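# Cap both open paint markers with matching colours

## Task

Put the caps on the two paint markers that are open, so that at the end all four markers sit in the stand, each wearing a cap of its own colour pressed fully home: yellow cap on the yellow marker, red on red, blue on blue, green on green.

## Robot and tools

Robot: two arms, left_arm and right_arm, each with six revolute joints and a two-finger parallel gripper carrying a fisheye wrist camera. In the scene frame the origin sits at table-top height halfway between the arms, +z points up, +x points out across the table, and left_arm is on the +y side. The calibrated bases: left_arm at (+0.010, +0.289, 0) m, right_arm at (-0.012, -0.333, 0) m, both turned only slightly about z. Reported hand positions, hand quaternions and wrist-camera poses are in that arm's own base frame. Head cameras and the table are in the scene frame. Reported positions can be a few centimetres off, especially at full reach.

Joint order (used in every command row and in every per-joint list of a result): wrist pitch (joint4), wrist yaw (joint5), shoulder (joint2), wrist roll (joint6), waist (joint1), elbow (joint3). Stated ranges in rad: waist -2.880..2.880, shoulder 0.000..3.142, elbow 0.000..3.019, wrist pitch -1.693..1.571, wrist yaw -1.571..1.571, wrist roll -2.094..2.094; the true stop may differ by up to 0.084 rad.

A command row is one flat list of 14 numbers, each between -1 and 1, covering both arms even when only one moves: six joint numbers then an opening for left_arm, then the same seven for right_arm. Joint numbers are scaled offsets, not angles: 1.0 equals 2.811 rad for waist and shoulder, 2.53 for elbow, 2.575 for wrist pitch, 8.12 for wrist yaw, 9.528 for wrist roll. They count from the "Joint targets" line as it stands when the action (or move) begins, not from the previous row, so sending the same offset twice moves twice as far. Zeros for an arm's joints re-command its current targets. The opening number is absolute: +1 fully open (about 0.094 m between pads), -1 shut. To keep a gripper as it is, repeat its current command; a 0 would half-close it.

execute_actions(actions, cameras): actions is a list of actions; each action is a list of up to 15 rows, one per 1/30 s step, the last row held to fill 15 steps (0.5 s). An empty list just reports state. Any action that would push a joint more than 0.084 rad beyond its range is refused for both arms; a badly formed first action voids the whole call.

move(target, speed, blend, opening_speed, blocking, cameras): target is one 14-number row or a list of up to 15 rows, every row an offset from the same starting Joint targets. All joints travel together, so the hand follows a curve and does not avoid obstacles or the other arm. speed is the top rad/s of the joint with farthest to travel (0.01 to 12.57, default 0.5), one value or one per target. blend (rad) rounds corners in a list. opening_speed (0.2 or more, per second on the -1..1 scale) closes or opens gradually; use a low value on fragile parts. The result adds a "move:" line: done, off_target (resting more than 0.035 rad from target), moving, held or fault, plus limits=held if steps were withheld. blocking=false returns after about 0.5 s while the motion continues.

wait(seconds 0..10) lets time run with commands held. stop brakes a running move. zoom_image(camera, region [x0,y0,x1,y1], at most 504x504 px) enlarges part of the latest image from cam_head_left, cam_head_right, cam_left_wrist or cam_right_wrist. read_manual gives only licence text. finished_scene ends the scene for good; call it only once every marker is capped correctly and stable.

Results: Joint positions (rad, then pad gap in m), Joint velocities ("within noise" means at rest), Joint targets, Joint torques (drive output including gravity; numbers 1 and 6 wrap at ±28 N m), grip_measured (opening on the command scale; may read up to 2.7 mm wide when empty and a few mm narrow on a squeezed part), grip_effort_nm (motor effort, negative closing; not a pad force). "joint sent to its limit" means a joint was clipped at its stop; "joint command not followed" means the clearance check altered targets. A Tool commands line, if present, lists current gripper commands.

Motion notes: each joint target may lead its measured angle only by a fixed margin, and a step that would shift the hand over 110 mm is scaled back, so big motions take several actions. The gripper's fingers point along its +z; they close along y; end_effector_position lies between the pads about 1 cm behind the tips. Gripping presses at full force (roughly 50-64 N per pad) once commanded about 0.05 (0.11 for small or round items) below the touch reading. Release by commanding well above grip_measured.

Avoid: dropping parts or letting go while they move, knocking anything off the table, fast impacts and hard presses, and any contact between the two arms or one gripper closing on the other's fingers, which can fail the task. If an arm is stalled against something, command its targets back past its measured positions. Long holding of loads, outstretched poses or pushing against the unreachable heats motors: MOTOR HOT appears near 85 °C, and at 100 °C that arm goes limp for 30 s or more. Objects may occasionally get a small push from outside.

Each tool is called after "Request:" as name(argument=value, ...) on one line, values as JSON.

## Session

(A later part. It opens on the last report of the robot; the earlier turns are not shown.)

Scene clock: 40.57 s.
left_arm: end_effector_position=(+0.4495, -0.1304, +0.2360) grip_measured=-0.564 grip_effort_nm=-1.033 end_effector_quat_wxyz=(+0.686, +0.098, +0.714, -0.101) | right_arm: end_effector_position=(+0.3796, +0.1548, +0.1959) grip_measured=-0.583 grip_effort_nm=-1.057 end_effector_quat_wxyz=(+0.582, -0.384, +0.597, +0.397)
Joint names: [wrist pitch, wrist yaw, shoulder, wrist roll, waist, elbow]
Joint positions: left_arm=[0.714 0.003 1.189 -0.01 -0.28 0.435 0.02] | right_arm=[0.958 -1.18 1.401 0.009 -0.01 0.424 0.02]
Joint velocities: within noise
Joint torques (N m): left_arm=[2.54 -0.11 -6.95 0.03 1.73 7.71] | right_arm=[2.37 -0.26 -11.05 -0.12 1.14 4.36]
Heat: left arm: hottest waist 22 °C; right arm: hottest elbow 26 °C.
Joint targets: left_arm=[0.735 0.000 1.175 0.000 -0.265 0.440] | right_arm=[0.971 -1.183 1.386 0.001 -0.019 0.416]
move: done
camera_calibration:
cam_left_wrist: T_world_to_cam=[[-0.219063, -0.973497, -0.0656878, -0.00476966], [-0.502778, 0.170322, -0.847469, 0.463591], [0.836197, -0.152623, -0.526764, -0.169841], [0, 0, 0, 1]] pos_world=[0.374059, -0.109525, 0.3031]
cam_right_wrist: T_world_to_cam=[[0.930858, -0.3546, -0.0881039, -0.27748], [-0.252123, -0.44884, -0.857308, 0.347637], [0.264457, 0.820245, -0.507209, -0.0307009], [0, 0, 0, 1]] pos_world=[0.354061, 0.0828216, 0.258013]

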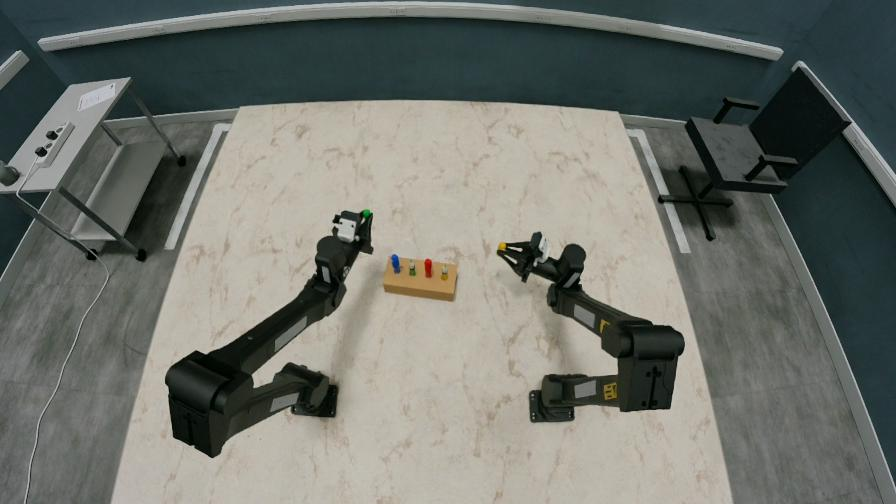

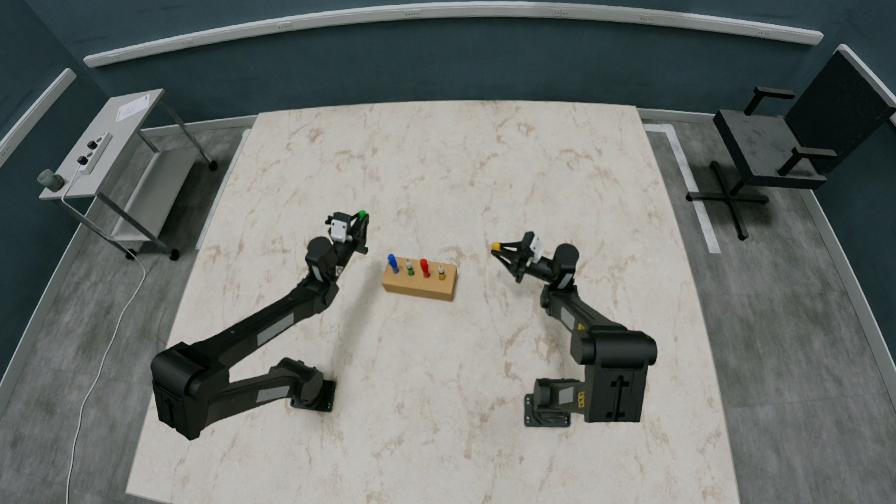

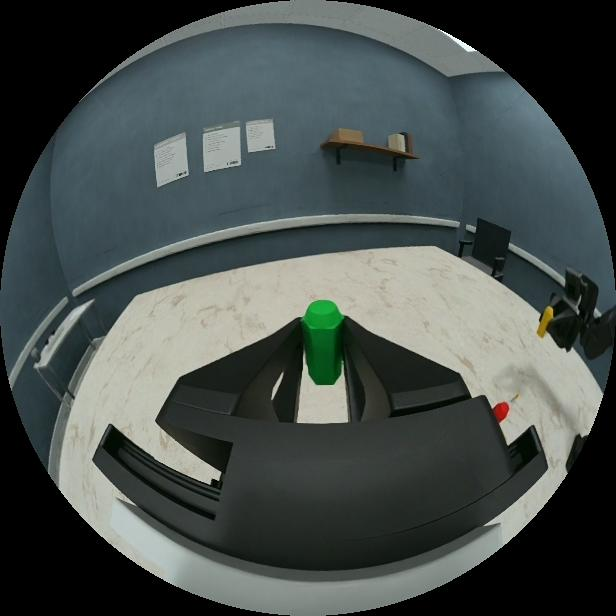

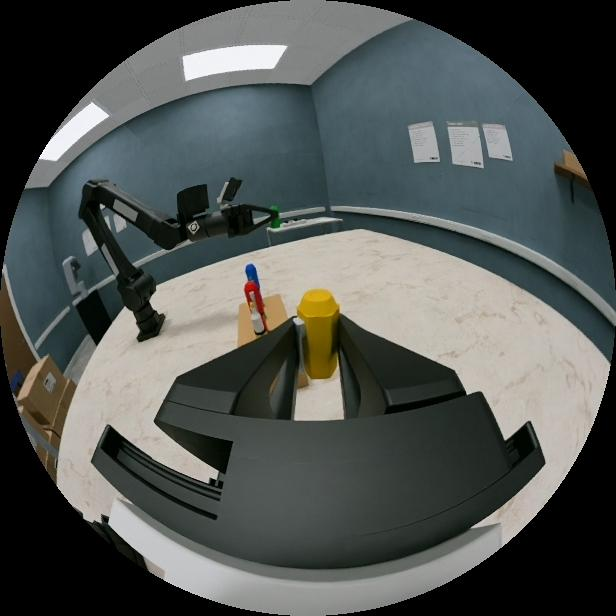

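Request:
move(target=[[0.04272, -0.08596, 0.02633, 0.00084, -0.20722, -0.00711, -0.8, 0, 0, 0, 0, 0, 0, -0.8]], speed=0.4)

Request:
zoom_image(camera="cam_left_wrist", region=[250, 290, 400, 440])

Request:
zoom_image(camera="cam_right_wrist", region=[190, 180, 370, 400])

Scene clock: 43.73 s.
left_arm: end_effector_position=(+0.3696, -0.2449, +0.2299) grip_measured=-0.564 grip_effort_nm=-1.033 end_effector_quat_wxyz=(+0.705, +0.049, +0.706, -0.050) | right_arm: end_effector_position=(+0.3795, +0.1548, +0.1957) grip_measured=-0.583 grip_effort_nm=-1.057 end_effector_quat_wxyz=(+0.582, -0.384, +0.597, +0.397)
Joint names: [wrist pitch, wrist yaw, shoulder, wrist roll, waist, elbow]
Joint positions: left_arm=[0.825 -0.695 1.244 -0.002 -0.835 0.418 0.02] | right_arm=[0.958 -1.18 1.401 0.008 -0.01 0.423 0.02]
Joint velocities: within noise
Joint torques (N m): left_arm=[2.36 -0.14 -5.77 0.03 -0.5 7.1] | right_arm=[2.35 -0.25 -11.11 -0.11 1.2 4.37]
Heat: left arm: hottest waist 22 °C; right arm: hottest elbow 26 °C.
Joint targets: left_arm=[0.845 -0.698 1.250 0.008 -0.848 0.422] | right_arm=[0.971 -1.183 1.386 0.000 -0.019 0.415]
move: done
camera_calibration:
cam_left_wrist: T_world_to_cam=[[-0.0754833, -0.994534, -0.0721375, -0.190799], [-0.487593, 0.0999186, -0.867335, 0.41953], [0.869802, -0.0302955, -0.49247, -0.11414], [0, 0, 0, 1]] pos_world=[0.289437, -0.235133, 0.293898]
cam_right_wrist: T_world_to_cam=[[0.93086, -0.35468, -0.0877612, -0.277386], [-0.251926, -0.449067, -0.857247, 0.347434], [0.264638, 0.820086, -0.507371, -0.0307081], [0, 0, 0, 1]] pos_world=[0.353861, 0.0828211, 0.257913]

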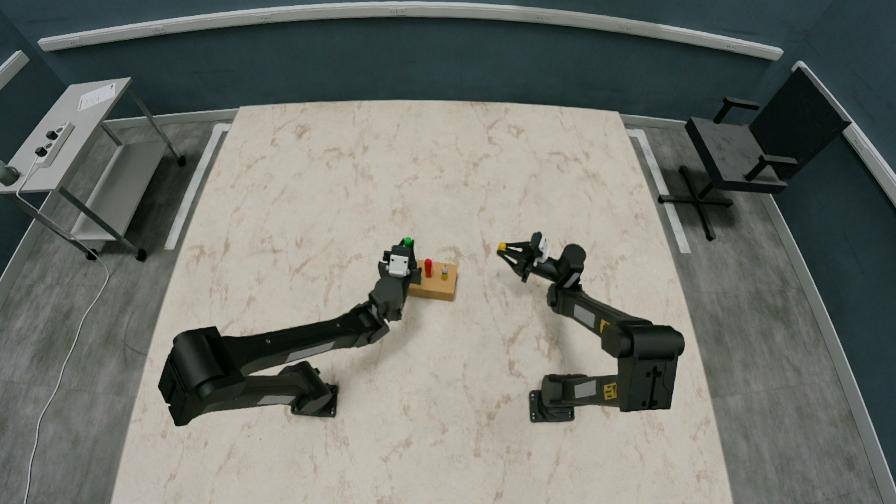

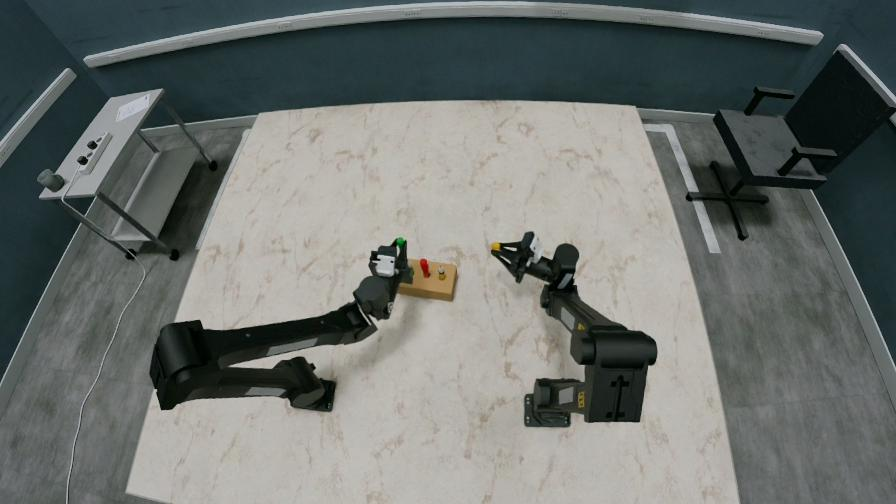

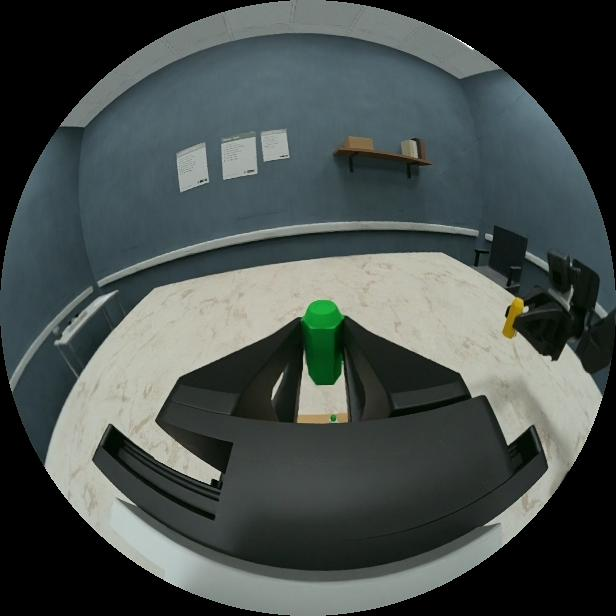

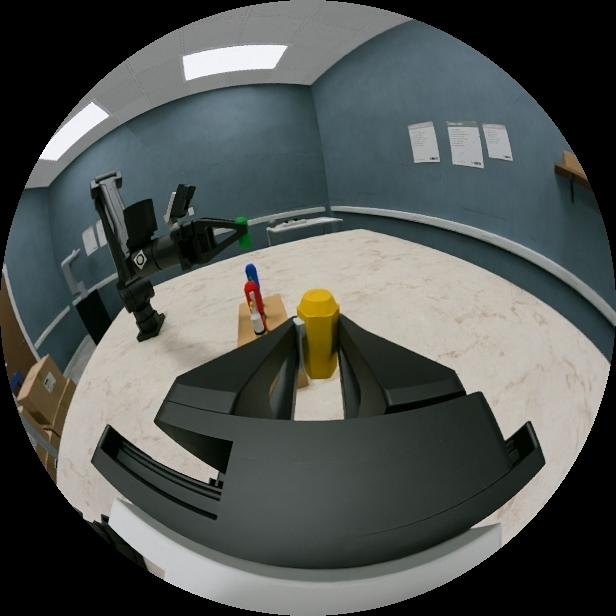

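Scaled by 3.360 from the camera's 616x616 image, which has a finer 880x880 frame.

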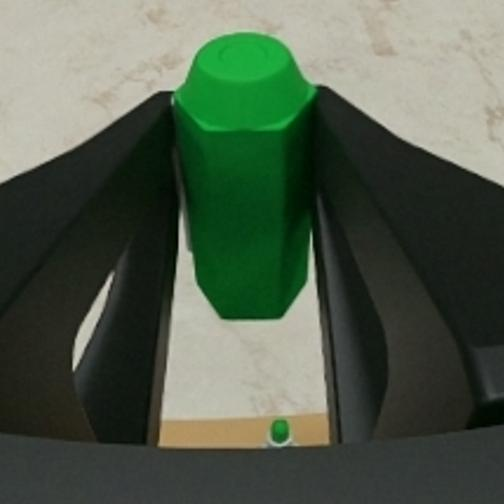

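Scaled by 2.291 from the camera's 616x616 image, which has a finer 880x880 frame.

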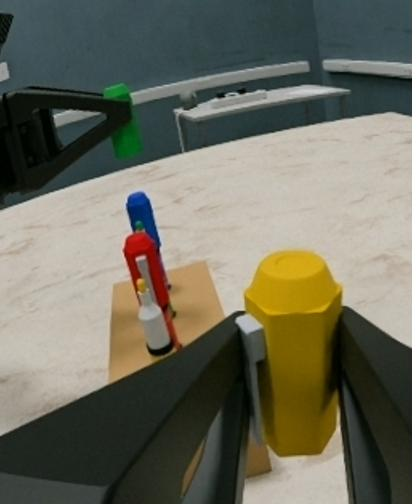

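Request:
move(target=[[0.04718, -0.00148, 0.03586, 0, -0.00416, -0.00779, -0.8, 0, 0, 0, 0, 0, 0, -0.8]], speed=0.15, cameras=["cam_left_wrist", "cam_right_wrist"])

Request:
zoom_image(camera="cam_left_wrist", region=[250, 290, 400, 440])

Request:
zoom_image(camera="cam_right_wrist", region=[190, 200, 320, 350])

Scene clock: 45.90 s.
left_arm: end_effector_position=(+0.3695, -0.2488, +0.2045) grip_measured=-0.564 grip_effort_nm=-1.028 end_effector_quat_wxyz=(+0.705, +0.048, +0.706, -0.049) | right_arm: end_effector_position=(+0.3795, +0.1548, +0.1957) grip_measured=-0.583 grip_effort_nm=-1.062 end_effector_quat_wxyz=(+0.582, -0.384, +0.597, +0.397)
Joint names: [wrist pitch, wrist yaw, shoulder, wrist roll, waist, elbow]
Joint positions: left_arm=[0.947 -0.707 1.345 -0.002 -0.845 0.398 0.02] | right_arm=[0.958 -1.18 1.401 0.008 -0.01 0.423 0.02]
Joint velocities: within noise
Joint torques (N m): left_arm=[2.35 -0.13 -6.36 0.03 -0.62 6.31] | right_arm=[2.36 -0.25 -11.05 -0.12 1.14 4.38]
Heat: left arm: hottest waist 22 °C; right arm: hottest elbow 26 °C.
Joint targets: left_arm=[0.966 -0.709 1.350 0.008 -0.860 0.402] | right_arm=[0.971 -1.183 1.386 0.001 -0.019 0.415]
move: done
camera_calibration:
cam_left_wrist: T_world_to_cam=[[-0.0735198, -0.994684, -0.0721058, -0.197336], [-0.487812, 0.0989289, -0.867325, 0.397635], [0.869847, -0.0285915, -0.492492, -0.126197], [0, 0, 0, 1]] pos_world=[0.289235, -0.239233, 0.268498]
cam_right_wrist: T_world_to_cam=[[0.93086, -0.35468, -0.0877612, -0.277386], [-0.251926, -0.449067, -0.857247, 0.347434], [0.264638, 0.820086, -0.507371, -0.0307081], [0, 0, 0, 1]] pos_world=[0.353861, 0.0828211, 0.257913]
Images, in order (width x height): cam_left_wrist 616x616, cam_right_wrist 616x616.

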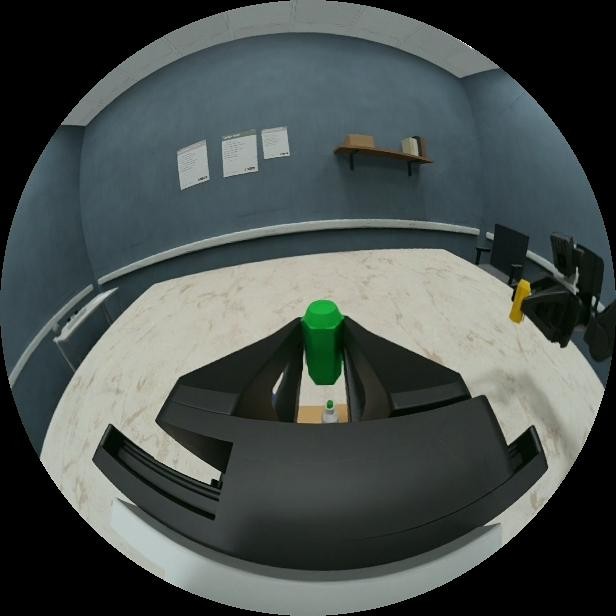

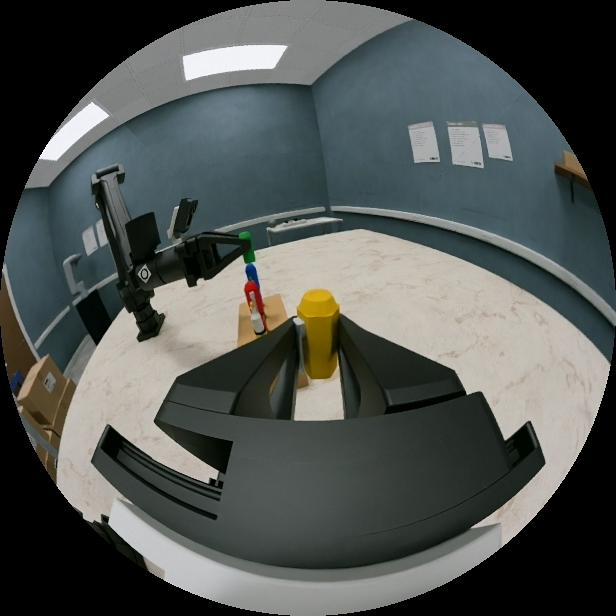

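Scaled by 3.360 from the camera's 616x616 image, which has a finer 880x880 frame.

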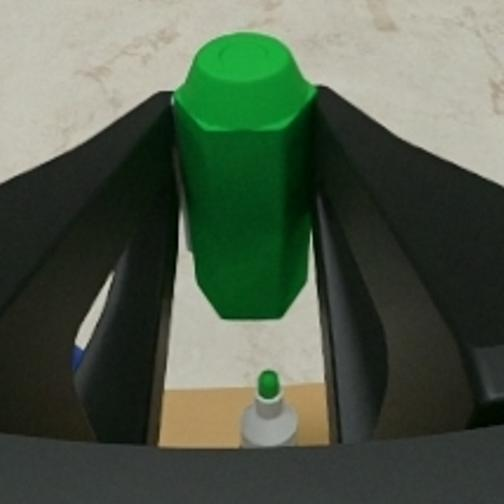

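Scaled by 3.360 from the camera's 616x616 image, which has a finer 880x880 frame.

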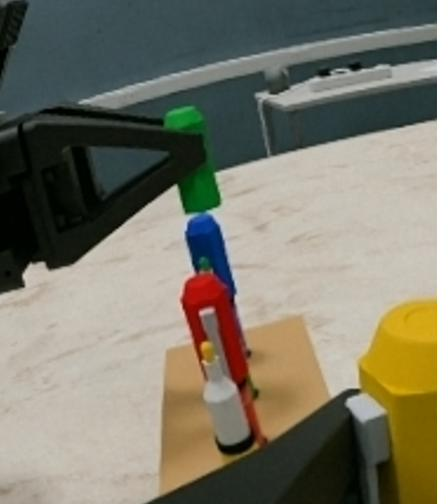

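Request:
zoom_image(camera="cam_left_wrist", region=[290, 370, 360, 440])

Request:
move(target=[[0.02808, -0.00154, 0.01999, 0, -0.00502, -0.00636, -0.8, 0, 0, 0, 0, 0, 0, -0.8]], speed=0.15, cameras=["cam_left_wrist", "cam_right_wrist"])

Request:
zoom_image(camera="cam_left_wrist", region=[290, 370, 360, 440])

Request:
zoom_image(camera="cam_right_wrist", region=[215, 215, 295, 295])

Scaled by 7.200 from the camera's 616x616 image, which has a finer 880x880 frame.

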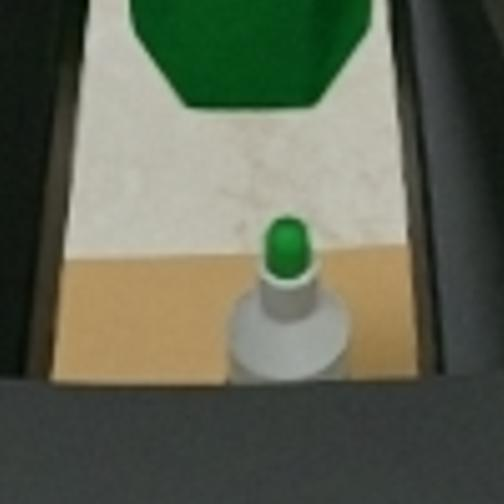

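Scene clock: 48.10 s.
left_arm: end_effector_position=(+0.3655, -0.2510, +0.1902) grip_measured=-0.564 grip_effort_nm=-1.033 end_effector_quat_wxyz=(+0.706, +0.049, +0.705, -0.050) | right_arm: end_effector_position=(+0.3795, +0.1548, +0.1957) grip_measured=-0.583 grip_effort_nm=-1.057 end_effector_quat_wxyz=(+0.582, -0.384, +0.597, +0.397)
Joint names: [wrist pitch, wrist yaw, shoulder, wrist roll, waist, elbow]
Joint positions: left_arm=[1.019 -0.719 1.401 -0.002 -0.859 0.383 0.02] | right_arm=[0.958 -1.18 1.401 0.008 -0.01 0.423 0.02]
Joint velocities: within noise
Joint torques (N m): left_arm=[2.37 -0.13 -6.59 0.03 -0.62 5.76] | right_arm=[2.35 -0.25 -11.05 -0.11 1.2 4.36]
Heat: left arm: hottest waist 22 °C; right arm: hottest elbow 26 °C.
Joint targets: left_arm=[1.038 -0.722 1.406 0.008 -0.874 0.386] | right_arm=[0.971 -1.183 1.386 0.001 -0.019 0.415]
move: done
camera_calibration:
cam_left_wrist: T_world_to_cam=[[-0.0749883, -0.994648, -0.0710719, -0.200492], [-0.48677, 0.0987161, -0.867935, 0.383197], [0.870306, -0.0304893, -0.491567, -0.130692], [0, 0, 0, 1]] pos_world=[0.285236, -0.241232, 0.254097]
cam_right_wrist: T_world_to_cam=[[0.93086, -0.35468, -0.0877612, -0.277386], [-0.251926, -0.449067, -0.857247, 0.347434], [0.264638, 0.820086, -0.507371, -0.0307081], [0, 0, 0, 1]] pos_world=[0.353861, 0.0828211, 0.257913]
Images, in order (width x height): cam_left_wrist 616x616, cam_right_wrist 616x616.

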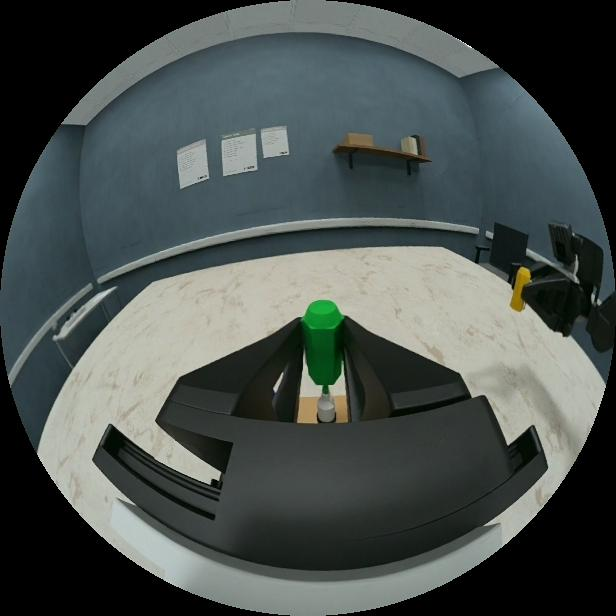

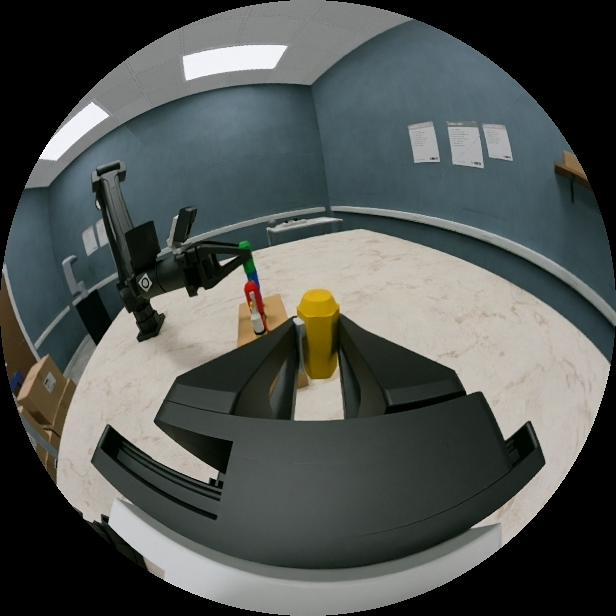

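Scaled by 7.200 from the camera's 616x616 image, which has a finer 880x880 frame.

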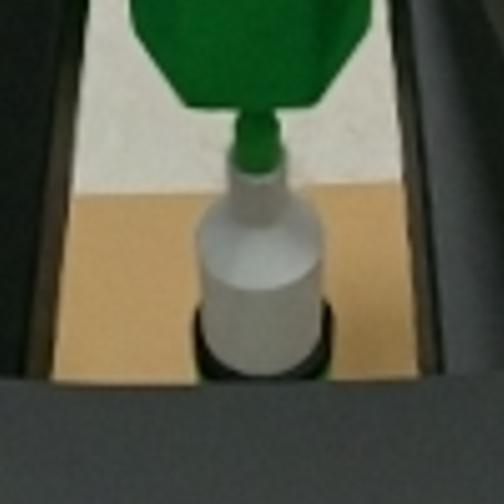

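Scaled by 6.300 from the camera's 616x616 image, which has a finer 880x880 frame.

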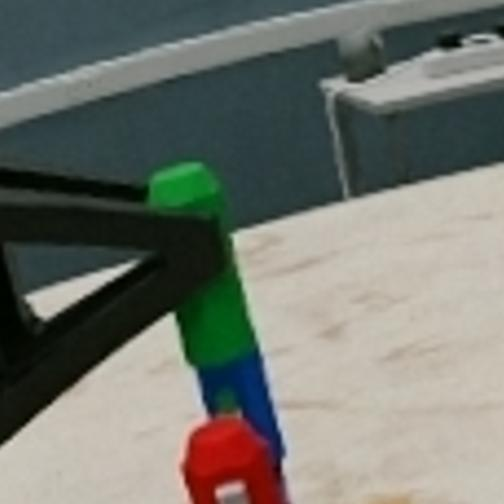

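Request:
move(target=[[0.0348, 0, 0.028, 0, 0, -0.0047, -0.8, 0, 0, 0, 0, 0, 0, -0.8]], speed=0.1, cameras=["cam_left_wrist", "cam_right_wrist"])

Request:
zoom_image(camera="cam_left_wrist", region=[290, 370, 360, 440])

Request:
zoom_image(camera="cam_right_wrist", region=[215, 215, 295, 295])

Scene clock: 50.40 s.
left_arm: end_effector_position=(+0.3657, -0.2512, +0.1721) grip_measured=-0.564 grip_effort_nm=-1.033 end_effector_quat_wxyz=(+0.706, +0.049, +0.705, -0.050) | right_arm: end_effector_position=(+0.3795, +0.1548, +0.1957) grip_measured=-0.583 grip_effort_nm=-1.057 end_effector_quat_wxyz=(+0.582, -0.384, +0.597, +0.397)
Joint names: [wrist pitch, wrist yaw, shoulder, wrist roll, waist, elbow]
Joint positions: left_arm=[1.109 -0.719 1.48 -0.002 -0.859 0.372 0.02] | right_arm=[0.958 -1.18 1.401 0.008 -0.01 0.423 0.02]
Joint velocities: within noise
Joint torques (N m): left_arm=[2.33 -0.13 -7 0.03 -0.67 5.08] | right_arm=[2.35 -0.25 -11.05 -0.11 1.14 4.37]
Heat: left arm: hottest waist 22 °C; right arm: hottest elbow 26 °C.
Joint targets: left_arm=[1.128 -0.722 1.485 0.008 -0.874 0.374] | right_arm=[0.971 -1.183 1.386 0.001 -0.019 0.415]
move: done
camera_calibration:
cam_left_wrist: T_world_to_cam=[[-0.0749883, -0.994648, -0.0710719, -0.202062], [-0.48677, 0.0987161, -0.867935, 0.367614], [0.870306, -0.0304893, -0.491567, -0.139772], [0, 0, 0, 1]] pos_world=[0.285436, -0.241532, 0.235997]
cam_right_wrist: T_world_to_cam=[[0.93086, -0.35468, -0.0877612, -0.277386], [-0.251926, -0.449067, -0.857247, 0.347434], [0.264638, 0.820086, -0.507371, -0.0307081], [0, 0, 0, 1]] pos_world=[0.353861, 0.0828211, 0.257913]
Images, in order (width x height): cam_left_wrist 616x616, cam_right_wrist 616x616.

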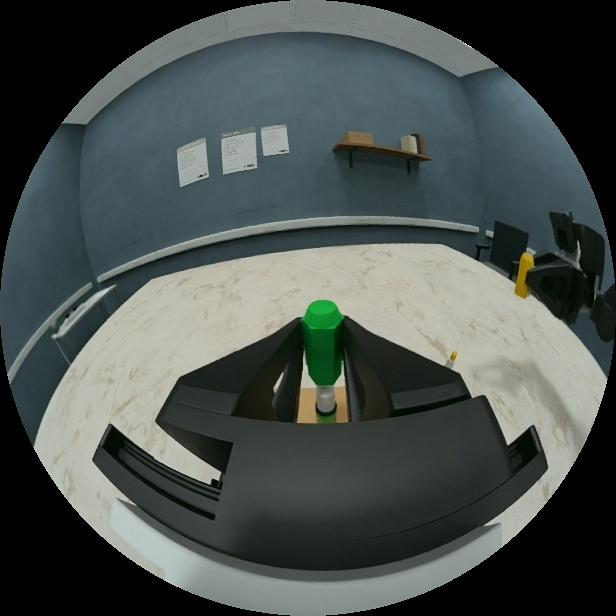

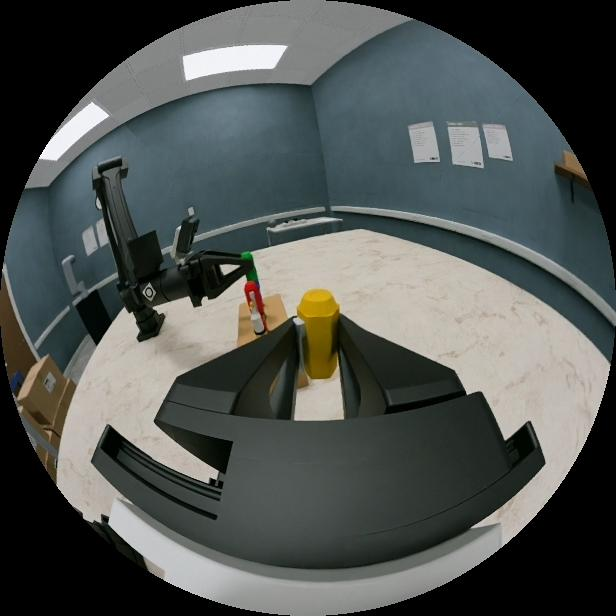

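Scaled by 7.200 from the camera's 616x616 image, which has a finer 880x880 frame.

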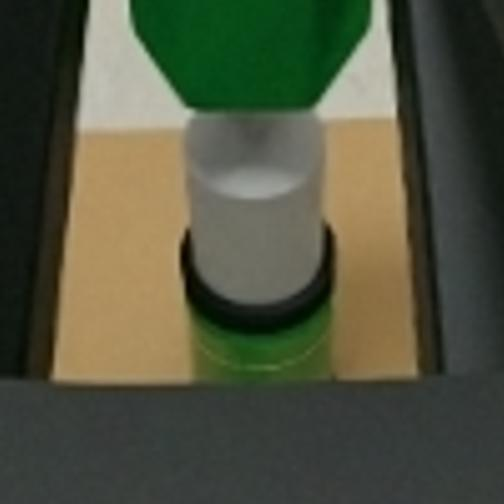

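Scaled by 6.300 from the camera's 616x616 image, which has a finer 880x880 frame.

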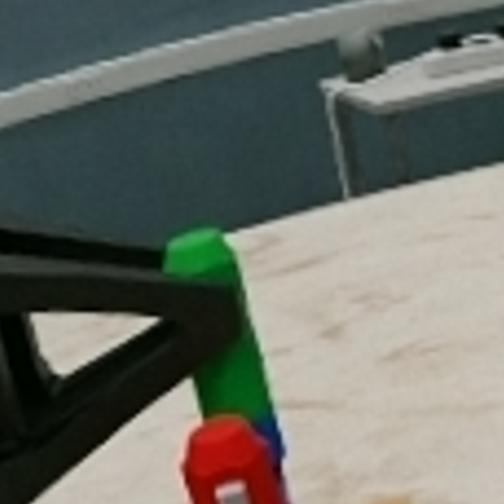

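Request:
move(target=[[0.04272, 0, 0.03614, 0, 0, -0.00348, -0.8, 0, 0, 0, 0, 0, 0, -0.8]], speed=0.08, cameras=["cam_left_wrist", "cam_right_wrist"])

Request:
zoom_image(camera="cam_left_wrist", region=[260, 290, 390, 440])

Request:
zoom_image(camera="cam_right_wrist", region=[215, 215, 295, 295])

Scene clock: 52.57 s.
left_arm: end_effector_position=(+0.3661, -0.2518, +0.1575) grip_measured=-0.564 grip_effort_nm=-1.038 end_effector_quat_wxyz=(+0.711, +0.043, +0.699, -0.055) | right_arm: end_effector_position=(+0.3794, +0.1548, +0.1957) grip_measured=-0.583 grip_effort_nm=-1.057 end_effector_quat_wxyz=(+0.582, -0.384, +0.597, +0.397)
Joint names: [wrist pitch, wrist yaw, shoulder, wrist roll, waist, elbow]
Joint positions: left_arm=[1.229 -0.722 1.571 0 -0.86 0.366 0.02] | right_arm=[0.958 -1.18 1.401 0.008 -0.01 0.423 0.02]
Joint velocities: within noise
Joint torques (N m): left_arm=[2 -0.04 -6.71 0.02 -0.56 4.15] | right_arm=[2.35 -0.25 -11.11 -0.11 1.2 4.37]
Heat: left arm: hottest waist 22 °C; right arm: hottest elbow 26 °C.
Joint targets: left_arm=[1.238 -0.722 1.587 0.008 -0.874 0.365] | right_arm=[0.971 -1.183 1.386 0.001 -0.019 0.415]
move: done
camera_calibration:
cam_left_wrist: T_world_to_cam=[[-0.0724834, -0.995802, -0.0558966, -0.207163], [-0.473279, 0.0836736, -0.87693, 0.347874], [0.877926, -0.0371082, -0.477357, -0.153991], [0, 0, 0, 1]] pos_world=[0.284818, -0.241116, 0.219973]
cam_right_wrist: T_world_to_cam=[[0.930999, -0.354322, -0.0877318, -0.277471], [-0.251728, -0.449169, -0.857252, 0.347374], [0.264337, 0.820185, -0.507368, -0.0306107], [0, 0, 0, 1]] pos_world=[0.35386, 0.0828218, 0.257913]
Images, in order (width x height): cam_left_wrist 616x616, cam_right_wrist 616x616.

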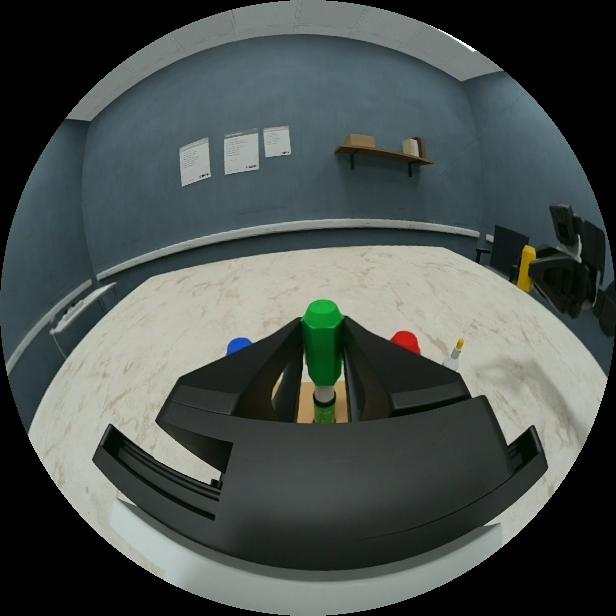

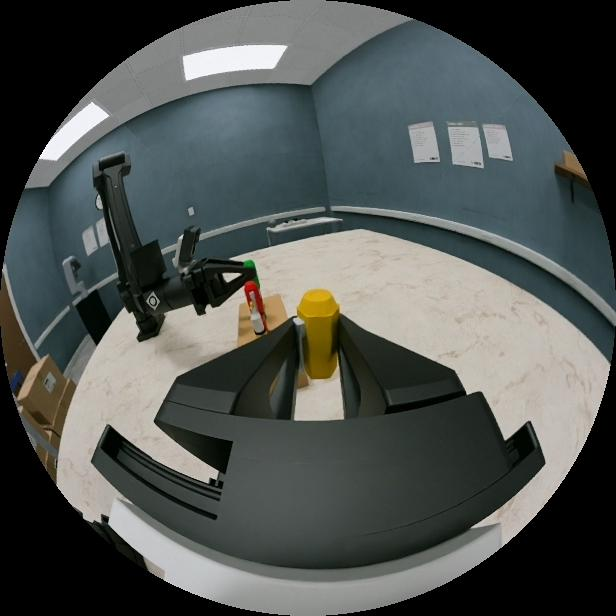

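Scaled by 3.360 from the camera's 616x616 image, which has a finer 880x880 frame.

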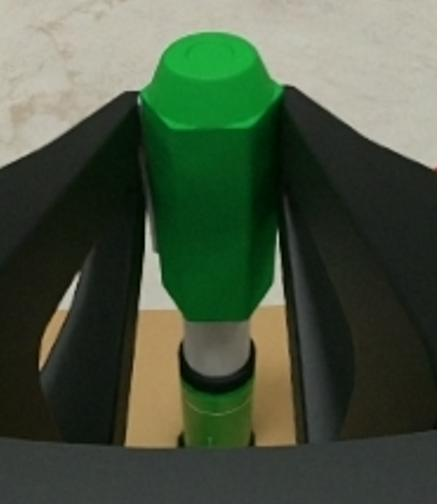

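Scaled by 6.300 from the camera's 616x616 image, which has a finer 880x880 frame.

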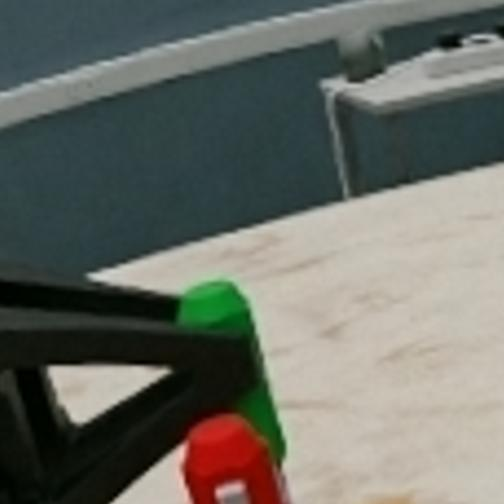

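Request:
move(target=[[0, 0, 0, 0, 0, 0, -0.8, -0.02719, -0.03485, 0.13365, 0, 0.05493, 0.17609, -0.8]], speed=0.4, cameras=["cam_left_wrist", "cam_right_wrist"])

Request:
zoom_image(camera="cam_right_wrist", region=[160, 230, 300, 370])

Scene clock: 56.17 s.
left_arm: end_effector_position=(+0.3661, -0.2518, +0.1575) grip_measured=-0.564 grip_effort_nm=-1.033 end_effector_quat_wxyz=(+0.712, +0.043, +0.699, -0.055) | right_arm: end_effector_position=(+0.4523, +0.2300, +0.1919) grip_measured=-0.583 grip_effort_nm=-1.057 end_effector_quat_wxyz=(+0.494, -0.503, +0.496, +0.506)
Joint names: [wrist pitch, wrist yaw, shoulder, wrist roll, waist, elbow]
Joint positions: left_arm=[1.229 -0.722 1.571 0 -0.86 0.366 0.02] | right_arm=[0.911 -1.463 1.734 0.008 0.128 0.825 0.02]
Joint velocities: within noise
Joint torques (N m): left_arm=[1.98 -0.04 -6.71 0.01 -0.56 4.14] | right_arm=[1.36 -0.23 -14.04 -0.11 2.73 7.6]
Heat: left arm: hottest waist 22 °C; right arm: hottest elbow 26 °C.
Joint targets: left_arm=[1.238 -0.722 1.587 0.008 -0.874 0.365] | right_arm=[0.902 -1.466 1.762 0.000 0.135 0.861]
move: done
camera_calibration:
cam_left_wrist: T_world_to_cam=[[-0.0725032, -0.99582, -0.0555562, -0.207236], [-0.473089, 0.0833751, -0.877061, 0.347777], [0.878027, -0.0373067, -0.477156, -0.154112], [0, 0, 0, 1]] pos_world=[0.284818, -0.241115, 0.219973]
cam_right_wrist: T_world_to_cam=[[0.996128, 0.0571171, -0.0668351, -0.447057], [-0.0288442, -0.505808, -0.862163, 0.309473], [-0.08305, 0.860753, -0.502202, 0.0332751], [0, 0, 0, 1]] pos_world=[0.457016, 0.153427, 0.253648]
Images, in order (width x height): cam_left_wrist 616x616, cam_right_wrist 616x616.

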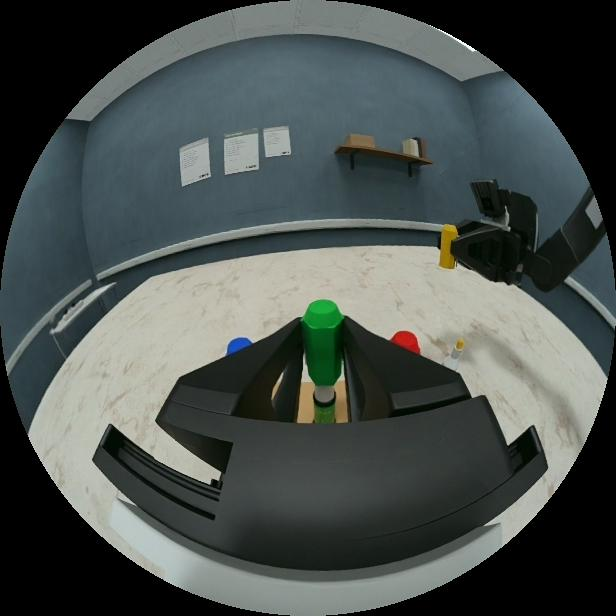

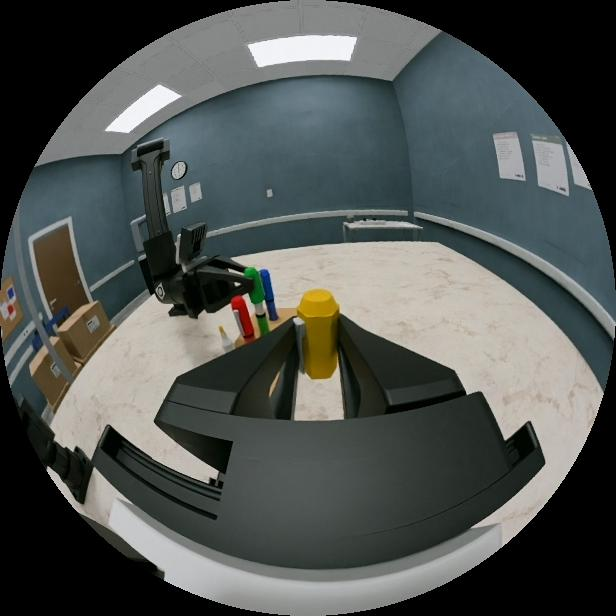

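Scaled by 3.600 from the camera's 616x616 image, which has a finer 880x880 frame.

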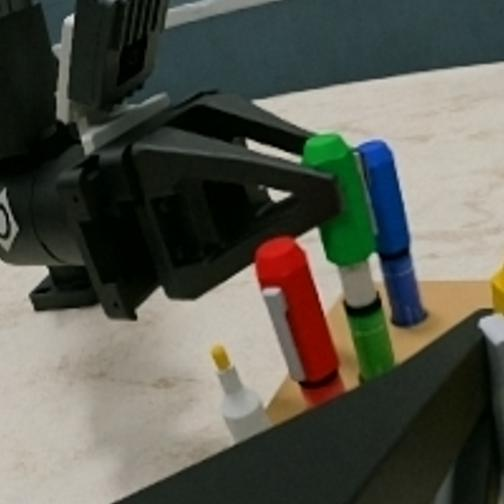

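Request:
wait(seconds=0, cameras=["cam_left_wrist", "cam_right_wrist"])

Scene clock: 56.83 s.
left_arm: end_effector_position=(+0.3661, -0.2518, +0.1575) grip_measured=-0.564 grip_effort_nm=-1.033 end_effector_quat_wxyz=(+0.712, +0.043, +0.699, -0.055) | right_arm: end_effector_position=(+0.4523, +0.2300, +0.1919) grip_measured=-0.583 grip_effort_nm=-1.062 end_effector_quat_wxyz=(+0.494, -0.503, +0.496, +0.506)
Joint names: [wrist pitch, wrist yaw, shoulder, wrist roll, waist, elbow]
Joint positions: left_arm=[1.229 -0.722 1.571 0 -0.86 0.366 0.02] | right_arm=[0.911 -1.463 1.734 0.008 0.128 0.825 0.02]
Joint velocities: within noise
Joint torques (N m): left_arm=[1.98 -0.04 -6.71 0.02 -0.56 4.14] | right_arm=[1.37 -0.24 -14.1 -0.11 2.73 7.6]
Heat: left arm: hottest waist 22 °C; right arm: hottest elbow 26 °C.
Joint targets: left_arm=[1.238 -0.722 1.587 0.008 -0.874 0.365] | right_arm=[0.902 -1.466 1.762 0.000 0.135 0.861]
Tool commands: left_gripper/opening=-0.8 right_gripper/opening=-0.8
camera_calibration:
cam_left_wrist: T_world_to_cam=[[-0.0725032, -0.99582, -0.0555562, -0.207236], [-0.473089, 0.0833751, -0.877061, 0.347777], [0.878027, -0.0373067, -0.477156, -0.154112], [0, 0, 0, 1]] pos_world=[0.284818, -0.241115, 0.219973]
cam_right_wrist: T_world_to_cam=[[0.996128, 0.0571171, -0.0668351, -0.447057], [-0.0288442, -0.505808, -0.862163, 0.309473], [-0.08305, 0.860753, -0.502202, 0.0332751], [0, 0, 0, 1]] pos_world=[0.457016, 0.153427, 0.253648]
Images, in order (width x height): cam_left_wrist 616x616, cam_right_wrist 616x616.

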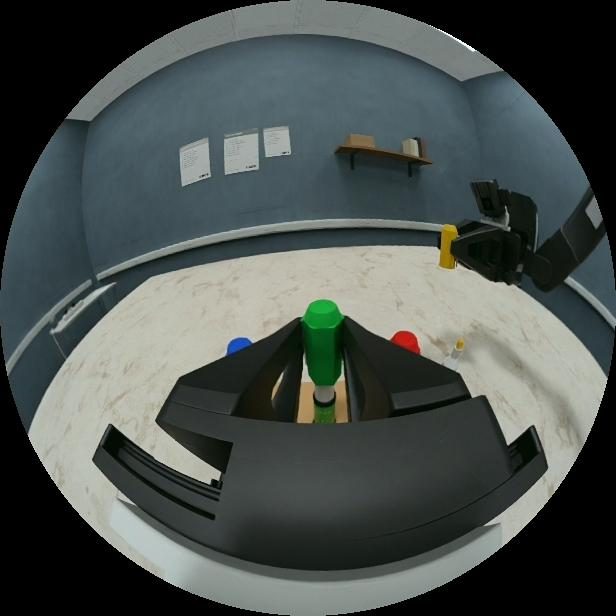

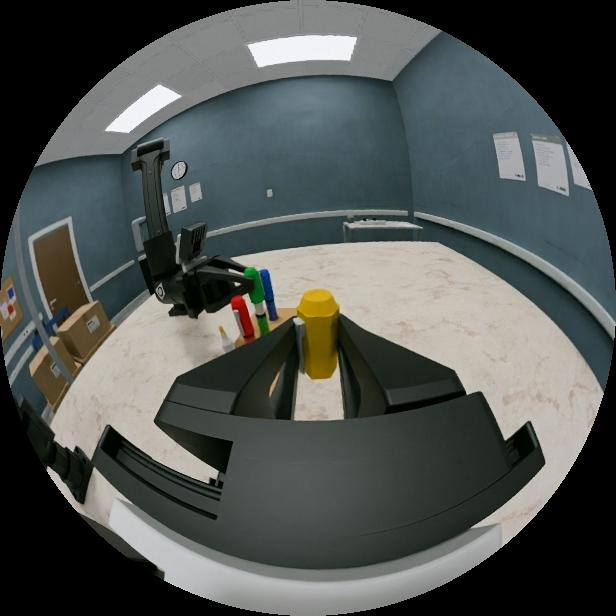

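Request:
zoom_image(camera="cam_right_wrist", region=[220, 250, 300, 360])

Request:
zoom_image(camera="cam_left_wrist", region=[280, 290, 370, 430])

Scaled by 4.582 from the camera's 616x616 image, which has a finer 880x880 frame.

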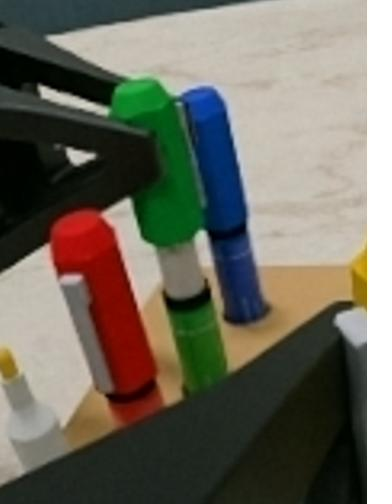

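Scaled by 3.600 from the camera's 616x616 image, which has a finer 880x880 frame.

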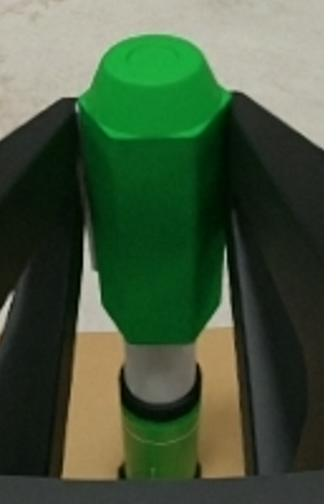

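Request:
zoom_image(camera="cam_right_wrist", region=[236, 260, 286, 345])

Scaled by 5.929 from the camera's 616x616 image, which has a finer 880x880 frame.

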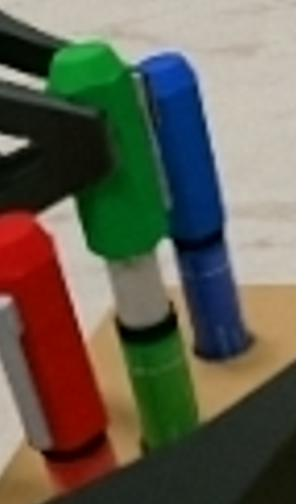

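Request:
move(target=[0.00233, 0, 0.01245, 0, 0, -0.0087, -0.8, 0, 0, 0, 0, 0, 0, -0.8], speed=0.1, cameras=["cam_left_wrist", "cam_right_wrist"])

Request:
zoom_image(camera="cam_right_wrist", region=[236, 260, 286, 345])

Scene clock: 59.20 s.
left_arm: end_effector_position=(+0.3632, -0.2491, +0.1415) grip_measured=-0.564 grip_effort_nm=-1.028 end_effector_quat_wxyz=(+0.702, +0.052, +0.708, -0.046) | right_arm: end_effector_position=(+0.4523, +0.2300, +0.1919) grip_measured=-0.583 grip_effort_nm=-1.062 end_effector_quat_wxyz=(+0.494, -0.503, +0.496, +0.506)
Joint names: [wrist pitch, wrist yaw, shoulder, wrist roll, waist, elbow]
Joint positions: left_arm=[1.238 -0.722 1.604 0 -0.861 0.353 0.02] | right_arm=[0.911 -1.463 1.734 0.008 0.128 0.825 0.02]
Joint velocities: within noise
Joint torques (N m): left_arm=[1.89 -0.05 -6.59 0.01 -0.38 3.1] | right_arm=[1.36 -0.24 -14.15 -0.11 2.67 7.6]
Heat: left arm: hottest waist 22 °C; right arm: hottest elbow 26 °C.
Joint targets: left_arm=[1.244 -0.722 1.622 0.008 -0.874 0.343] | right_arm=[0.902 -1.466 1.762 0.000 0.135 0.861]
move: off_target (right_arm); right_arm: the elbow is farthest, 0.036 rad from its target
camera_calibration:
cam_left_wrist: T_world_to_cam=[[-0.0752889, -0.99379, -0.0819366, -0.200416], [-0.494239, 0.108557, -0.862521, 0.344021], [0.86606, -0.024442, -0.499343, -0.148378], [0, 0, 0, 1]] pos_world=[0.283444, -0.240143, 0.206213]
cam_right_wrist: T_world_to_cam=[[0.996128, 0.0571171, -0.0668351, -0.447057], [-0.0288442, -0.505808, -0.862163, 0.309473], [-0.08305, 0.860753, -0.502202, 0.0332751], [0, 0, 0, 1]] pos_world=[0.457016, 0.153427, 0.253648]
Images, in order (width x height): cam_left_wrist 616x616, cam_right_wrist 616x616.

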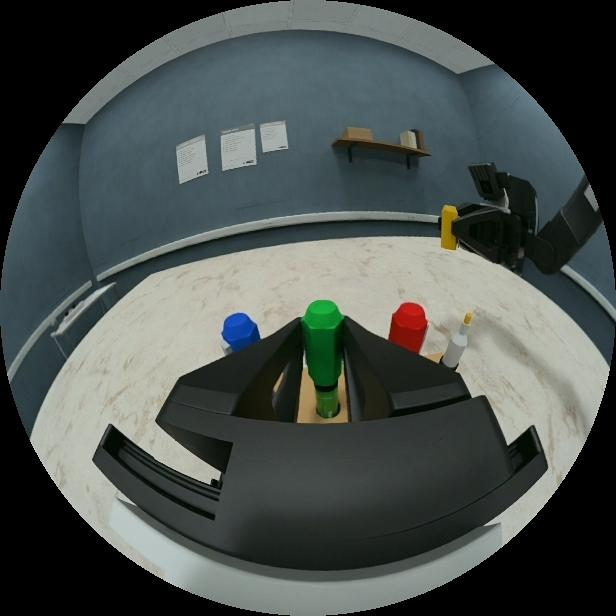

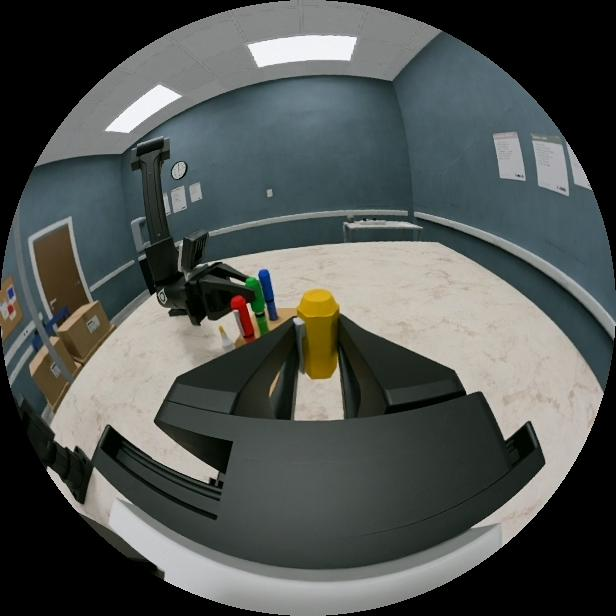

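Scaled by 5.929 from the camera's 616x616 image, which has a finer 880x880 frame.

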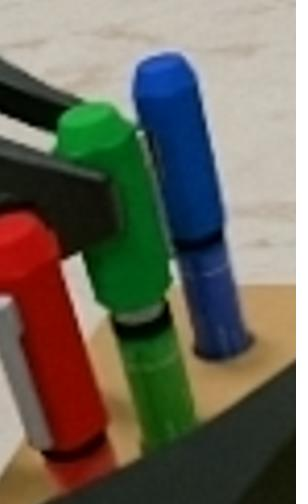

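Request:
zoom_image(camera="cam_left_wrist", region=[280, 290, 370, 430])

Scaled by 3.600 from the camera's 616x616 image, which has a finer 880x880 frame.

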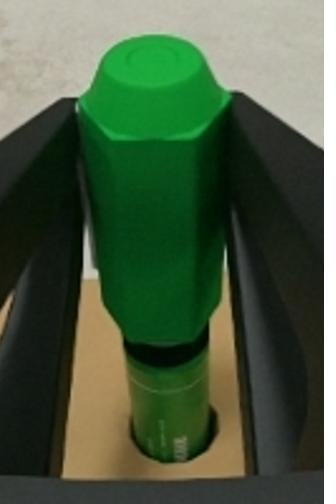

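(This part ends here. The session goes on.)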